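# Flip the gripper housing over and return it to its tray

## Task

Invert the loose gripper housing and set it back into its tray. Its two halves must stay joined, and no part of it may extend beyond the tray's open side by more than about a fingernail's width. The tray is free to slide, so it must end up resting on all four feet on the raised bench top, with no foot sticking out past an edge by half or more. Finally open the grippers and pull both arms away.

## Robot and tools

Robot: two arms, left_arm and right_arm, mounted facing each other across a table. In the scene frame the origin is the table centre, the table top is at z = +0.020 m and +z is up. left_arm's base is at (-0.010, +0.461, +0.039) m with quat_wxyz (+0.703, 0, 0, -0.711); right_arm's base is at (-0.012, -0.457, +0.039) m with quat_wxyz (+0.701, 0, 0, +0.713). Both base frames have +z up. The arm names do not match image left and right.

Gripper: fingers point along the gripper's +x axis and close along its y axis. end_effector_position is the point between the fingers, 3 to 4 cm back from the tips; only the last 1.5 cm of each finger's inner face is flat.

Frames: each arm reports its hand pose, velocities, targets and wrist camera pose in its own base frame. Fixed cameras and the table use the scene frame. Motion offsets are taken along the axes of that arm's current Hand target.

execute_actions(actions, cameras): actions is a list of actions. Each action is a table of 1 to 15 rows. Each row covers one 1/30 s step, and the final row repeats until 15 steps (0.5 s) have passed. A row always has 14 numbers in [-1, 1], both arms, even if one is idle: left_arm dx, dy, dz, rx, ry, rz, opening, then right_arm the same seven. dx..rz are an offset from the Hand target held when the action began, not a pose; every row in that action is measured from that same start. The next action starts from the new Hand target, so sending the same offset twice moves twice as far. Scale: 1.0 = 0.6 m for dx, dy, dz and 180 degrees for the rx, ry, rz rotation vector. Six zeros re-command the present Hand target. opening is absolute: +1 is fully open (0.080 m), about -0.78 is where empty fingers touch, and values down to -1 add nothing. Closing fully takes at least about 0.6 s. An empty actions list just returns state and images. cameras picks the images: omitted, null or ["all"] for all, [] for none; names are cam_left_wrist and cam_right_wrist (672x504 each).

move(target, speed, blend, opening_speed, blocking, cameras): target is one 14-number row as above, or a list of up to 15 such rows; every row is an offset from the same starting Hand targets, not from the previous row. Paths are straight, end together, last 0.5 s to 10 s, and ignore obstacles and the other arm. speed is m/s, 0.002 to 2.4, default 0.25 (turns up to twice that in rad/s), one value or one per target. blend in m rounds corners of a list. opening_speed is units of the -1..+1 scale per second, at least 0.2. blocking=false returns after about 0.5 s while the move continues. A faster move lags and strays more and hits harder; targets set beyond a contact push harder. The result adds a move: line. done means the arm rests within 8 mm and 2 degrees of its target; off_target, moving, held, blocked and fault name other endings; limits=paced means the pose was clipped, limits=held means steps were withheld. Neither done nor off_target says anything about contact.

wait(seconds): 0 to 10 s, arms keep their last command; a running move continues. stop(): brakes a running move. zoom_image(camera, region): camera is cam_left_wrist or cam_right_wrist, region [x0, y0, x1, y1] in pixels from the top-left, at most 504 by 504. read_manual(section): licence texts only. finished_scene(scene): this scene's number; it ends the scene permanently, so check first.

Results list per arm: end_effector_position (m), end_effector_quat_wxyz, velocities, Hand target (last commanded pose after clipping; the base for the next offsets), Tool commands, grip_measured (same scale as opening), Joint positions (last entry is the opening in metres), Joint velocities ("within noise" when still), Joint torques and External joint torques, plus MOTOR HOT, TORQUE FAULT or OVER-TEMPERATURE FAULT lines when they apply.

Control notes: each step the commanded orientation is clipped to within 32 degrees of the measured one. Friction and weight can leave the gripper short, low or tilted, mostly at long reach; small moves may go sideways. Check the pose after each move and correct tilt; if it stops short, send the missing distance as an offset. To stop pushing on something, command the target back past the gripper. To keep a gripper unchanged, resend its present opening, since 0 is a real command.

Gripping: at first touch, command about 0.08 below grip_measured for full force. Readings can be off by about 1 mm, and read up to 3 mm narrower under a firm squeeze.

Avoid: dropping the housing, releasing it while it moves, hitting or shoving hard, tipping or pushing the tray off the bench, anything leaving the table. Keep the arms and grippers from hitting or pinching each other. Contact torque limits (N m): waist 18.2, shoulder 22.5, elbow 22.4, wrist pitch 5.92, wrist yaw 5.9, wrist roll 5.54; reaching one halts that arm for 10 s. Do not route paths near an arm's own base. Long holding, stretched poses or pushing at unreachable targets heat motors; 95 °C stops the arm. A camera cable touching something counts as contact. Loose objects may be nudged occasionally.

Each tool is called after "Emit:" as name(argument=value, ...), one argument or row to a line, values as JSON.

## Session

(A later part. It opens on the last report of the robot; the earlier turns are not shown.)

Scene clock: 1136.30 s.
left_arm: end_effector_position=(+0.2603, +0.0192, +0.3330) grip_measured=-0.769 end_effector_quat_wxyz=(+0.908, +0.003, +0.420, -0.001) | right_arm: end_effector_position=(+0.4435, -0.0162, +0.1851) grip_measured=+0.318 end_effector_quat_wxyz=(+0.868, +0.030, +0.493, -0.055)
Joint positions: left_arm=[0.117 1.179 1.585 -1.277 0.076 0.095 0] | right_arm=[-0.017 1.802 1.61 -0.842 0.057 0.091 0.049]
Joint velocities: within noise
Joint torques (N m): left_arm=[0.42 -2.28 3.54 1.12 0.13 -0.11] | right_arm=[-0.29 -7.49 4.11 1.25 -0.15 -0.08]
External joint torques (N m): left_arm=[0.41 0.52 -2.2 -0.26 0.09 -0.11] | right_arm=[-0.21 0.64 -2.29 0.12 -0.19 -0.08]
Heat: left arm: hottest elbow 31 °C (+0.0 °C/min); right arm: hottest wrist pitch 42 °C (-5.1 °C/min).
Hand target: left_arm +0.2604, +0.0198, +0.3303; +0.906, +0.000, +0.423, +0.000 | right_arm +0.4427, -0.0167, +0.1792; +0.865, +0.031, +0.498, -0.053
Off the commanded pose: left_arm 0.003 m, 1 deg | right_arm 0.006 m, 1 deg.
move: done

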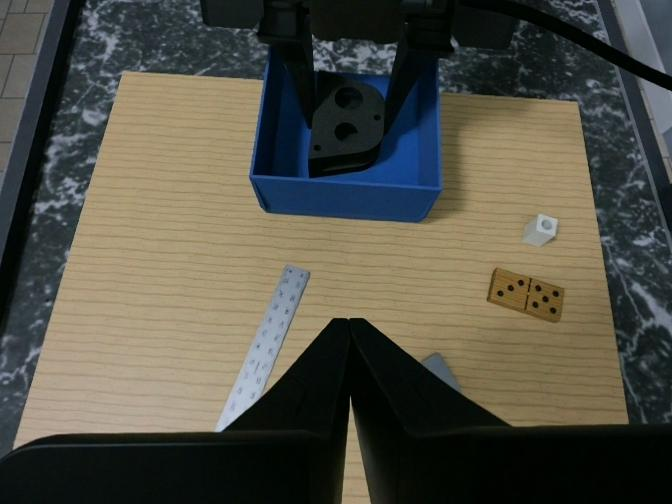

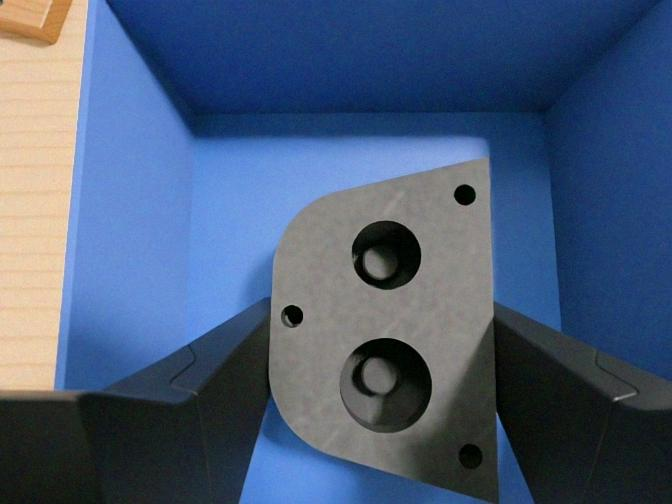

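Emit:
move(
  target=[
    [0,0,0,0,0,0,-0.8,0.0043,0,-0.0025,0,0,0,0.2],
    [0,0,0,0,0,0,-0.8,0.0043,0,-0.0025,0,0,0,0.65],
  ],
  speed=0.02,
  opening_speed=0.3,
)

Emit:
zoom_image(
  camera="cam_left_wrist",
  region=[240, 10, 460, 220],
)

Scene clock: 1150.03 s.
left_arm: end_effector_position=(+0.2603, +0.0192, +0.3330) grip_measured=-0.769 end_effector_quat_wxyz=(+0.908, +0.003, +0.420, -0.001) | right_arm: end_effector_position=(+0.4434, -0.0167, +0.1810) grip_measured=+0.646 end_effector_quat_wxyz=(+0.868, +0.031, +0.493, -0.055)
Joint positions: left_arm=[0.117 1.179 1.585 -1.277 0.076 0.095 0] | right_arm=[-0.019 1.802 1.594 -0.828 0.054 0.091 0.064]
Joint velocities: within noise
Joint torques (N m): left_arm=[0.42 -2.28 3.54 1.12 0.13 -0.11] | right_arm=[-0.12 -7.53 4.42 1.12 -0.08 -0.06]
External joint torques (N m): left_arm=[0.44 0.44 -2.13 -0.25 0.08 -0.12] | right_arm=[-0.15 0.56 -1.92 0 -0.11 -0.06]
Heat: left arm: hottest elbow 31 °C (+0.0 °C/min); right arm: hottest wrist pitch 41 °C (-5.1 °C/min).
Hand target: left_arm +0.2604, +0.0198, +0.3303; +0.906, +0.000, +0.423, +0.000 | right_arm +0.4427, -0.0167, +0.1762; +0.865, +0.031, +0.498, -0.053
Off the commanded pose: left_arm 0.003 m, 1 deg | right_arm 0.005 m, 1 deg.
move: done

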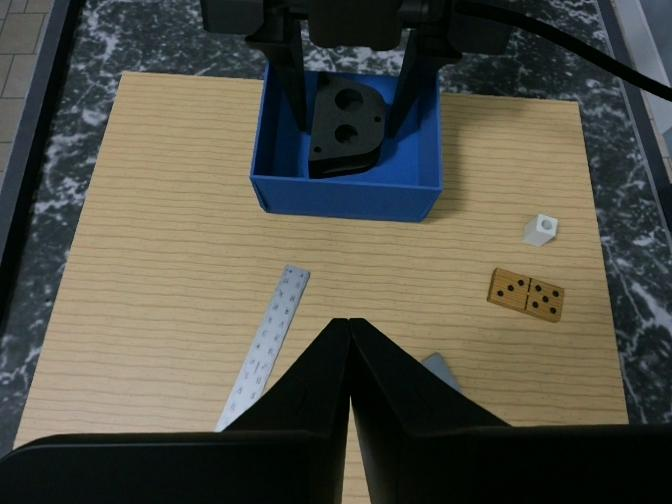

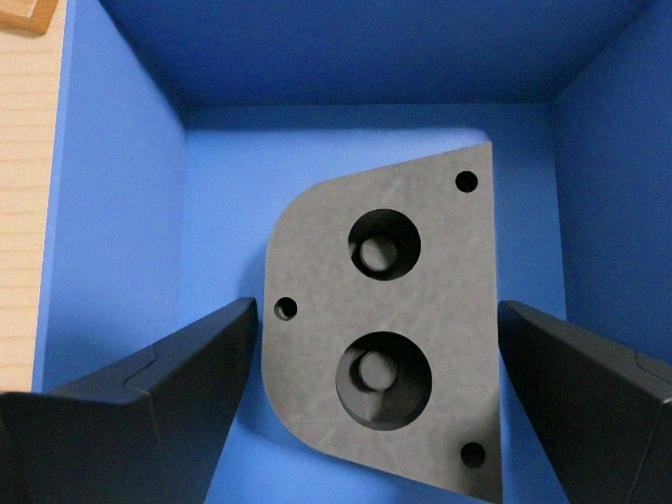

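Scaled by 2.291 from the camera's 672x504 image, which has a finer 960x720 frame.

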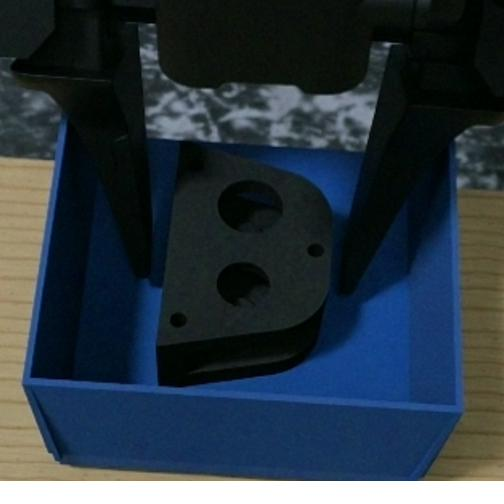

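Emit:
move(
  target=[
    [0,0,0,0,0,0,-0.8,-0.1,0,0,0,0,0,0.65],
    [0,0,0,0,0,0,-0.8,-0.28,0,0,0,0,0,0.65],
  ],
  speed=[0.08,0.2],
)

Emit:
zoom_image(
  camera="cam_left_wrist",
  region=[220, 10, 460, 240],
)

Emit:
zoom_image(
  camera="cam_right_wrist",
  region=[150, 20, 620, 400],
)

Scene clock: 1161.87 s.
left_arm: end_effector_position=(+0.2603, +0.0192, +0.3330) grip_measured=-0.769 end_effector_quat_wxyz=(+0.908, +0.003, +0.420, -0.001) | right_arm: end_effector_position=(+0.3589, -0.0070, +0.3183) grip_measured=+0.647 end_effector_quat_wxyz=(+0.863, +0.030, +0.503, -0.051)
Joint positions: left_arm=[0.117 1.179 1.585 -1.277 0.076 0.095 0] | right_arm=[0.006 1.659 2.016 -1.415 0.061 0.11 0.064]
Joint velocities: within noise
Joint torques (N m): left_arm=[0.42 -2.28 3.54 1.12 0.13 -0.11] | right_arm=[0.37 -6.23 5.44 0.91 0.19 0.19]
External joint torques (N m): left_arm=[0.41 0.41 -2.15 -0.27 0.09 -0.11] | right_arm=[0.45 -0.26 0.07 -0.21 0.15 0.18]
Heat: left arm: hottest elbow 31 °C (+0.0 °C/min); right arm: hottest wrist pitch 41 °C (-4.0 °C/min).
Hand target: left_arm +0.2604, +0.0198, +0.3303; +0.906, +0.000, +0.423, +0.000 | right_arm +0.3591, -0.0065, +0.3215; +0.865, +0.031, +0.499, -0.053
Off the commanded pose: left_arm 0.003 m, 1 deg | right_arm 0.003 m, 1 deg.
move: done

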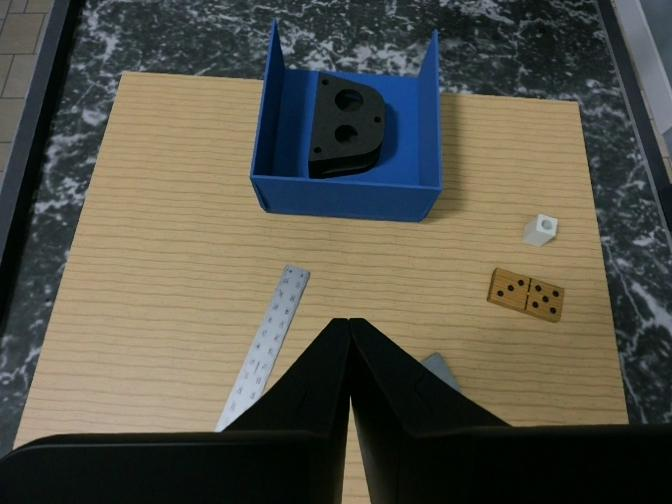

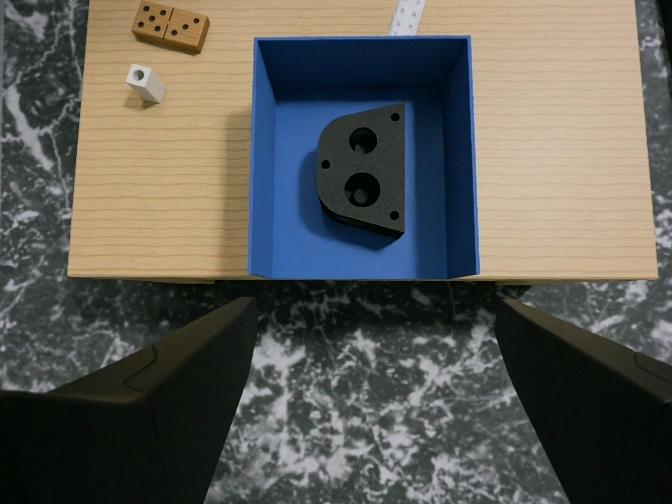

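Scaled by 2.100 from the camera's 672x504 image, which has a finer 960x720 frame.

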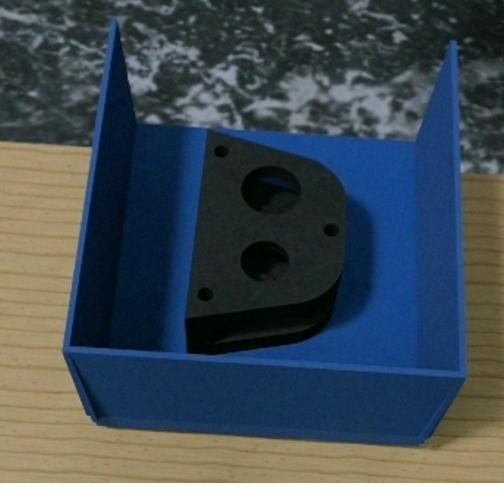

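Scaled by 1.072 from the camera's 672x504 image, which has a finer 960x720 frame.

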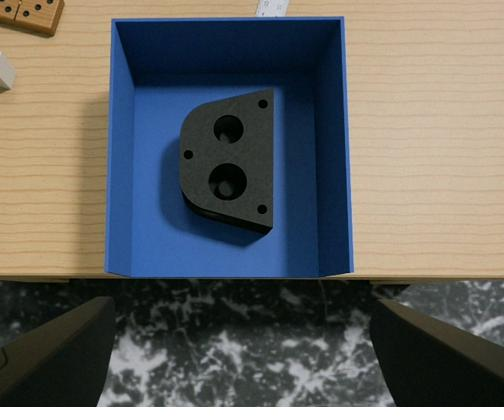

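Emit:
finished_scene(
  scene=1,
)

The scene is finished: the task was done.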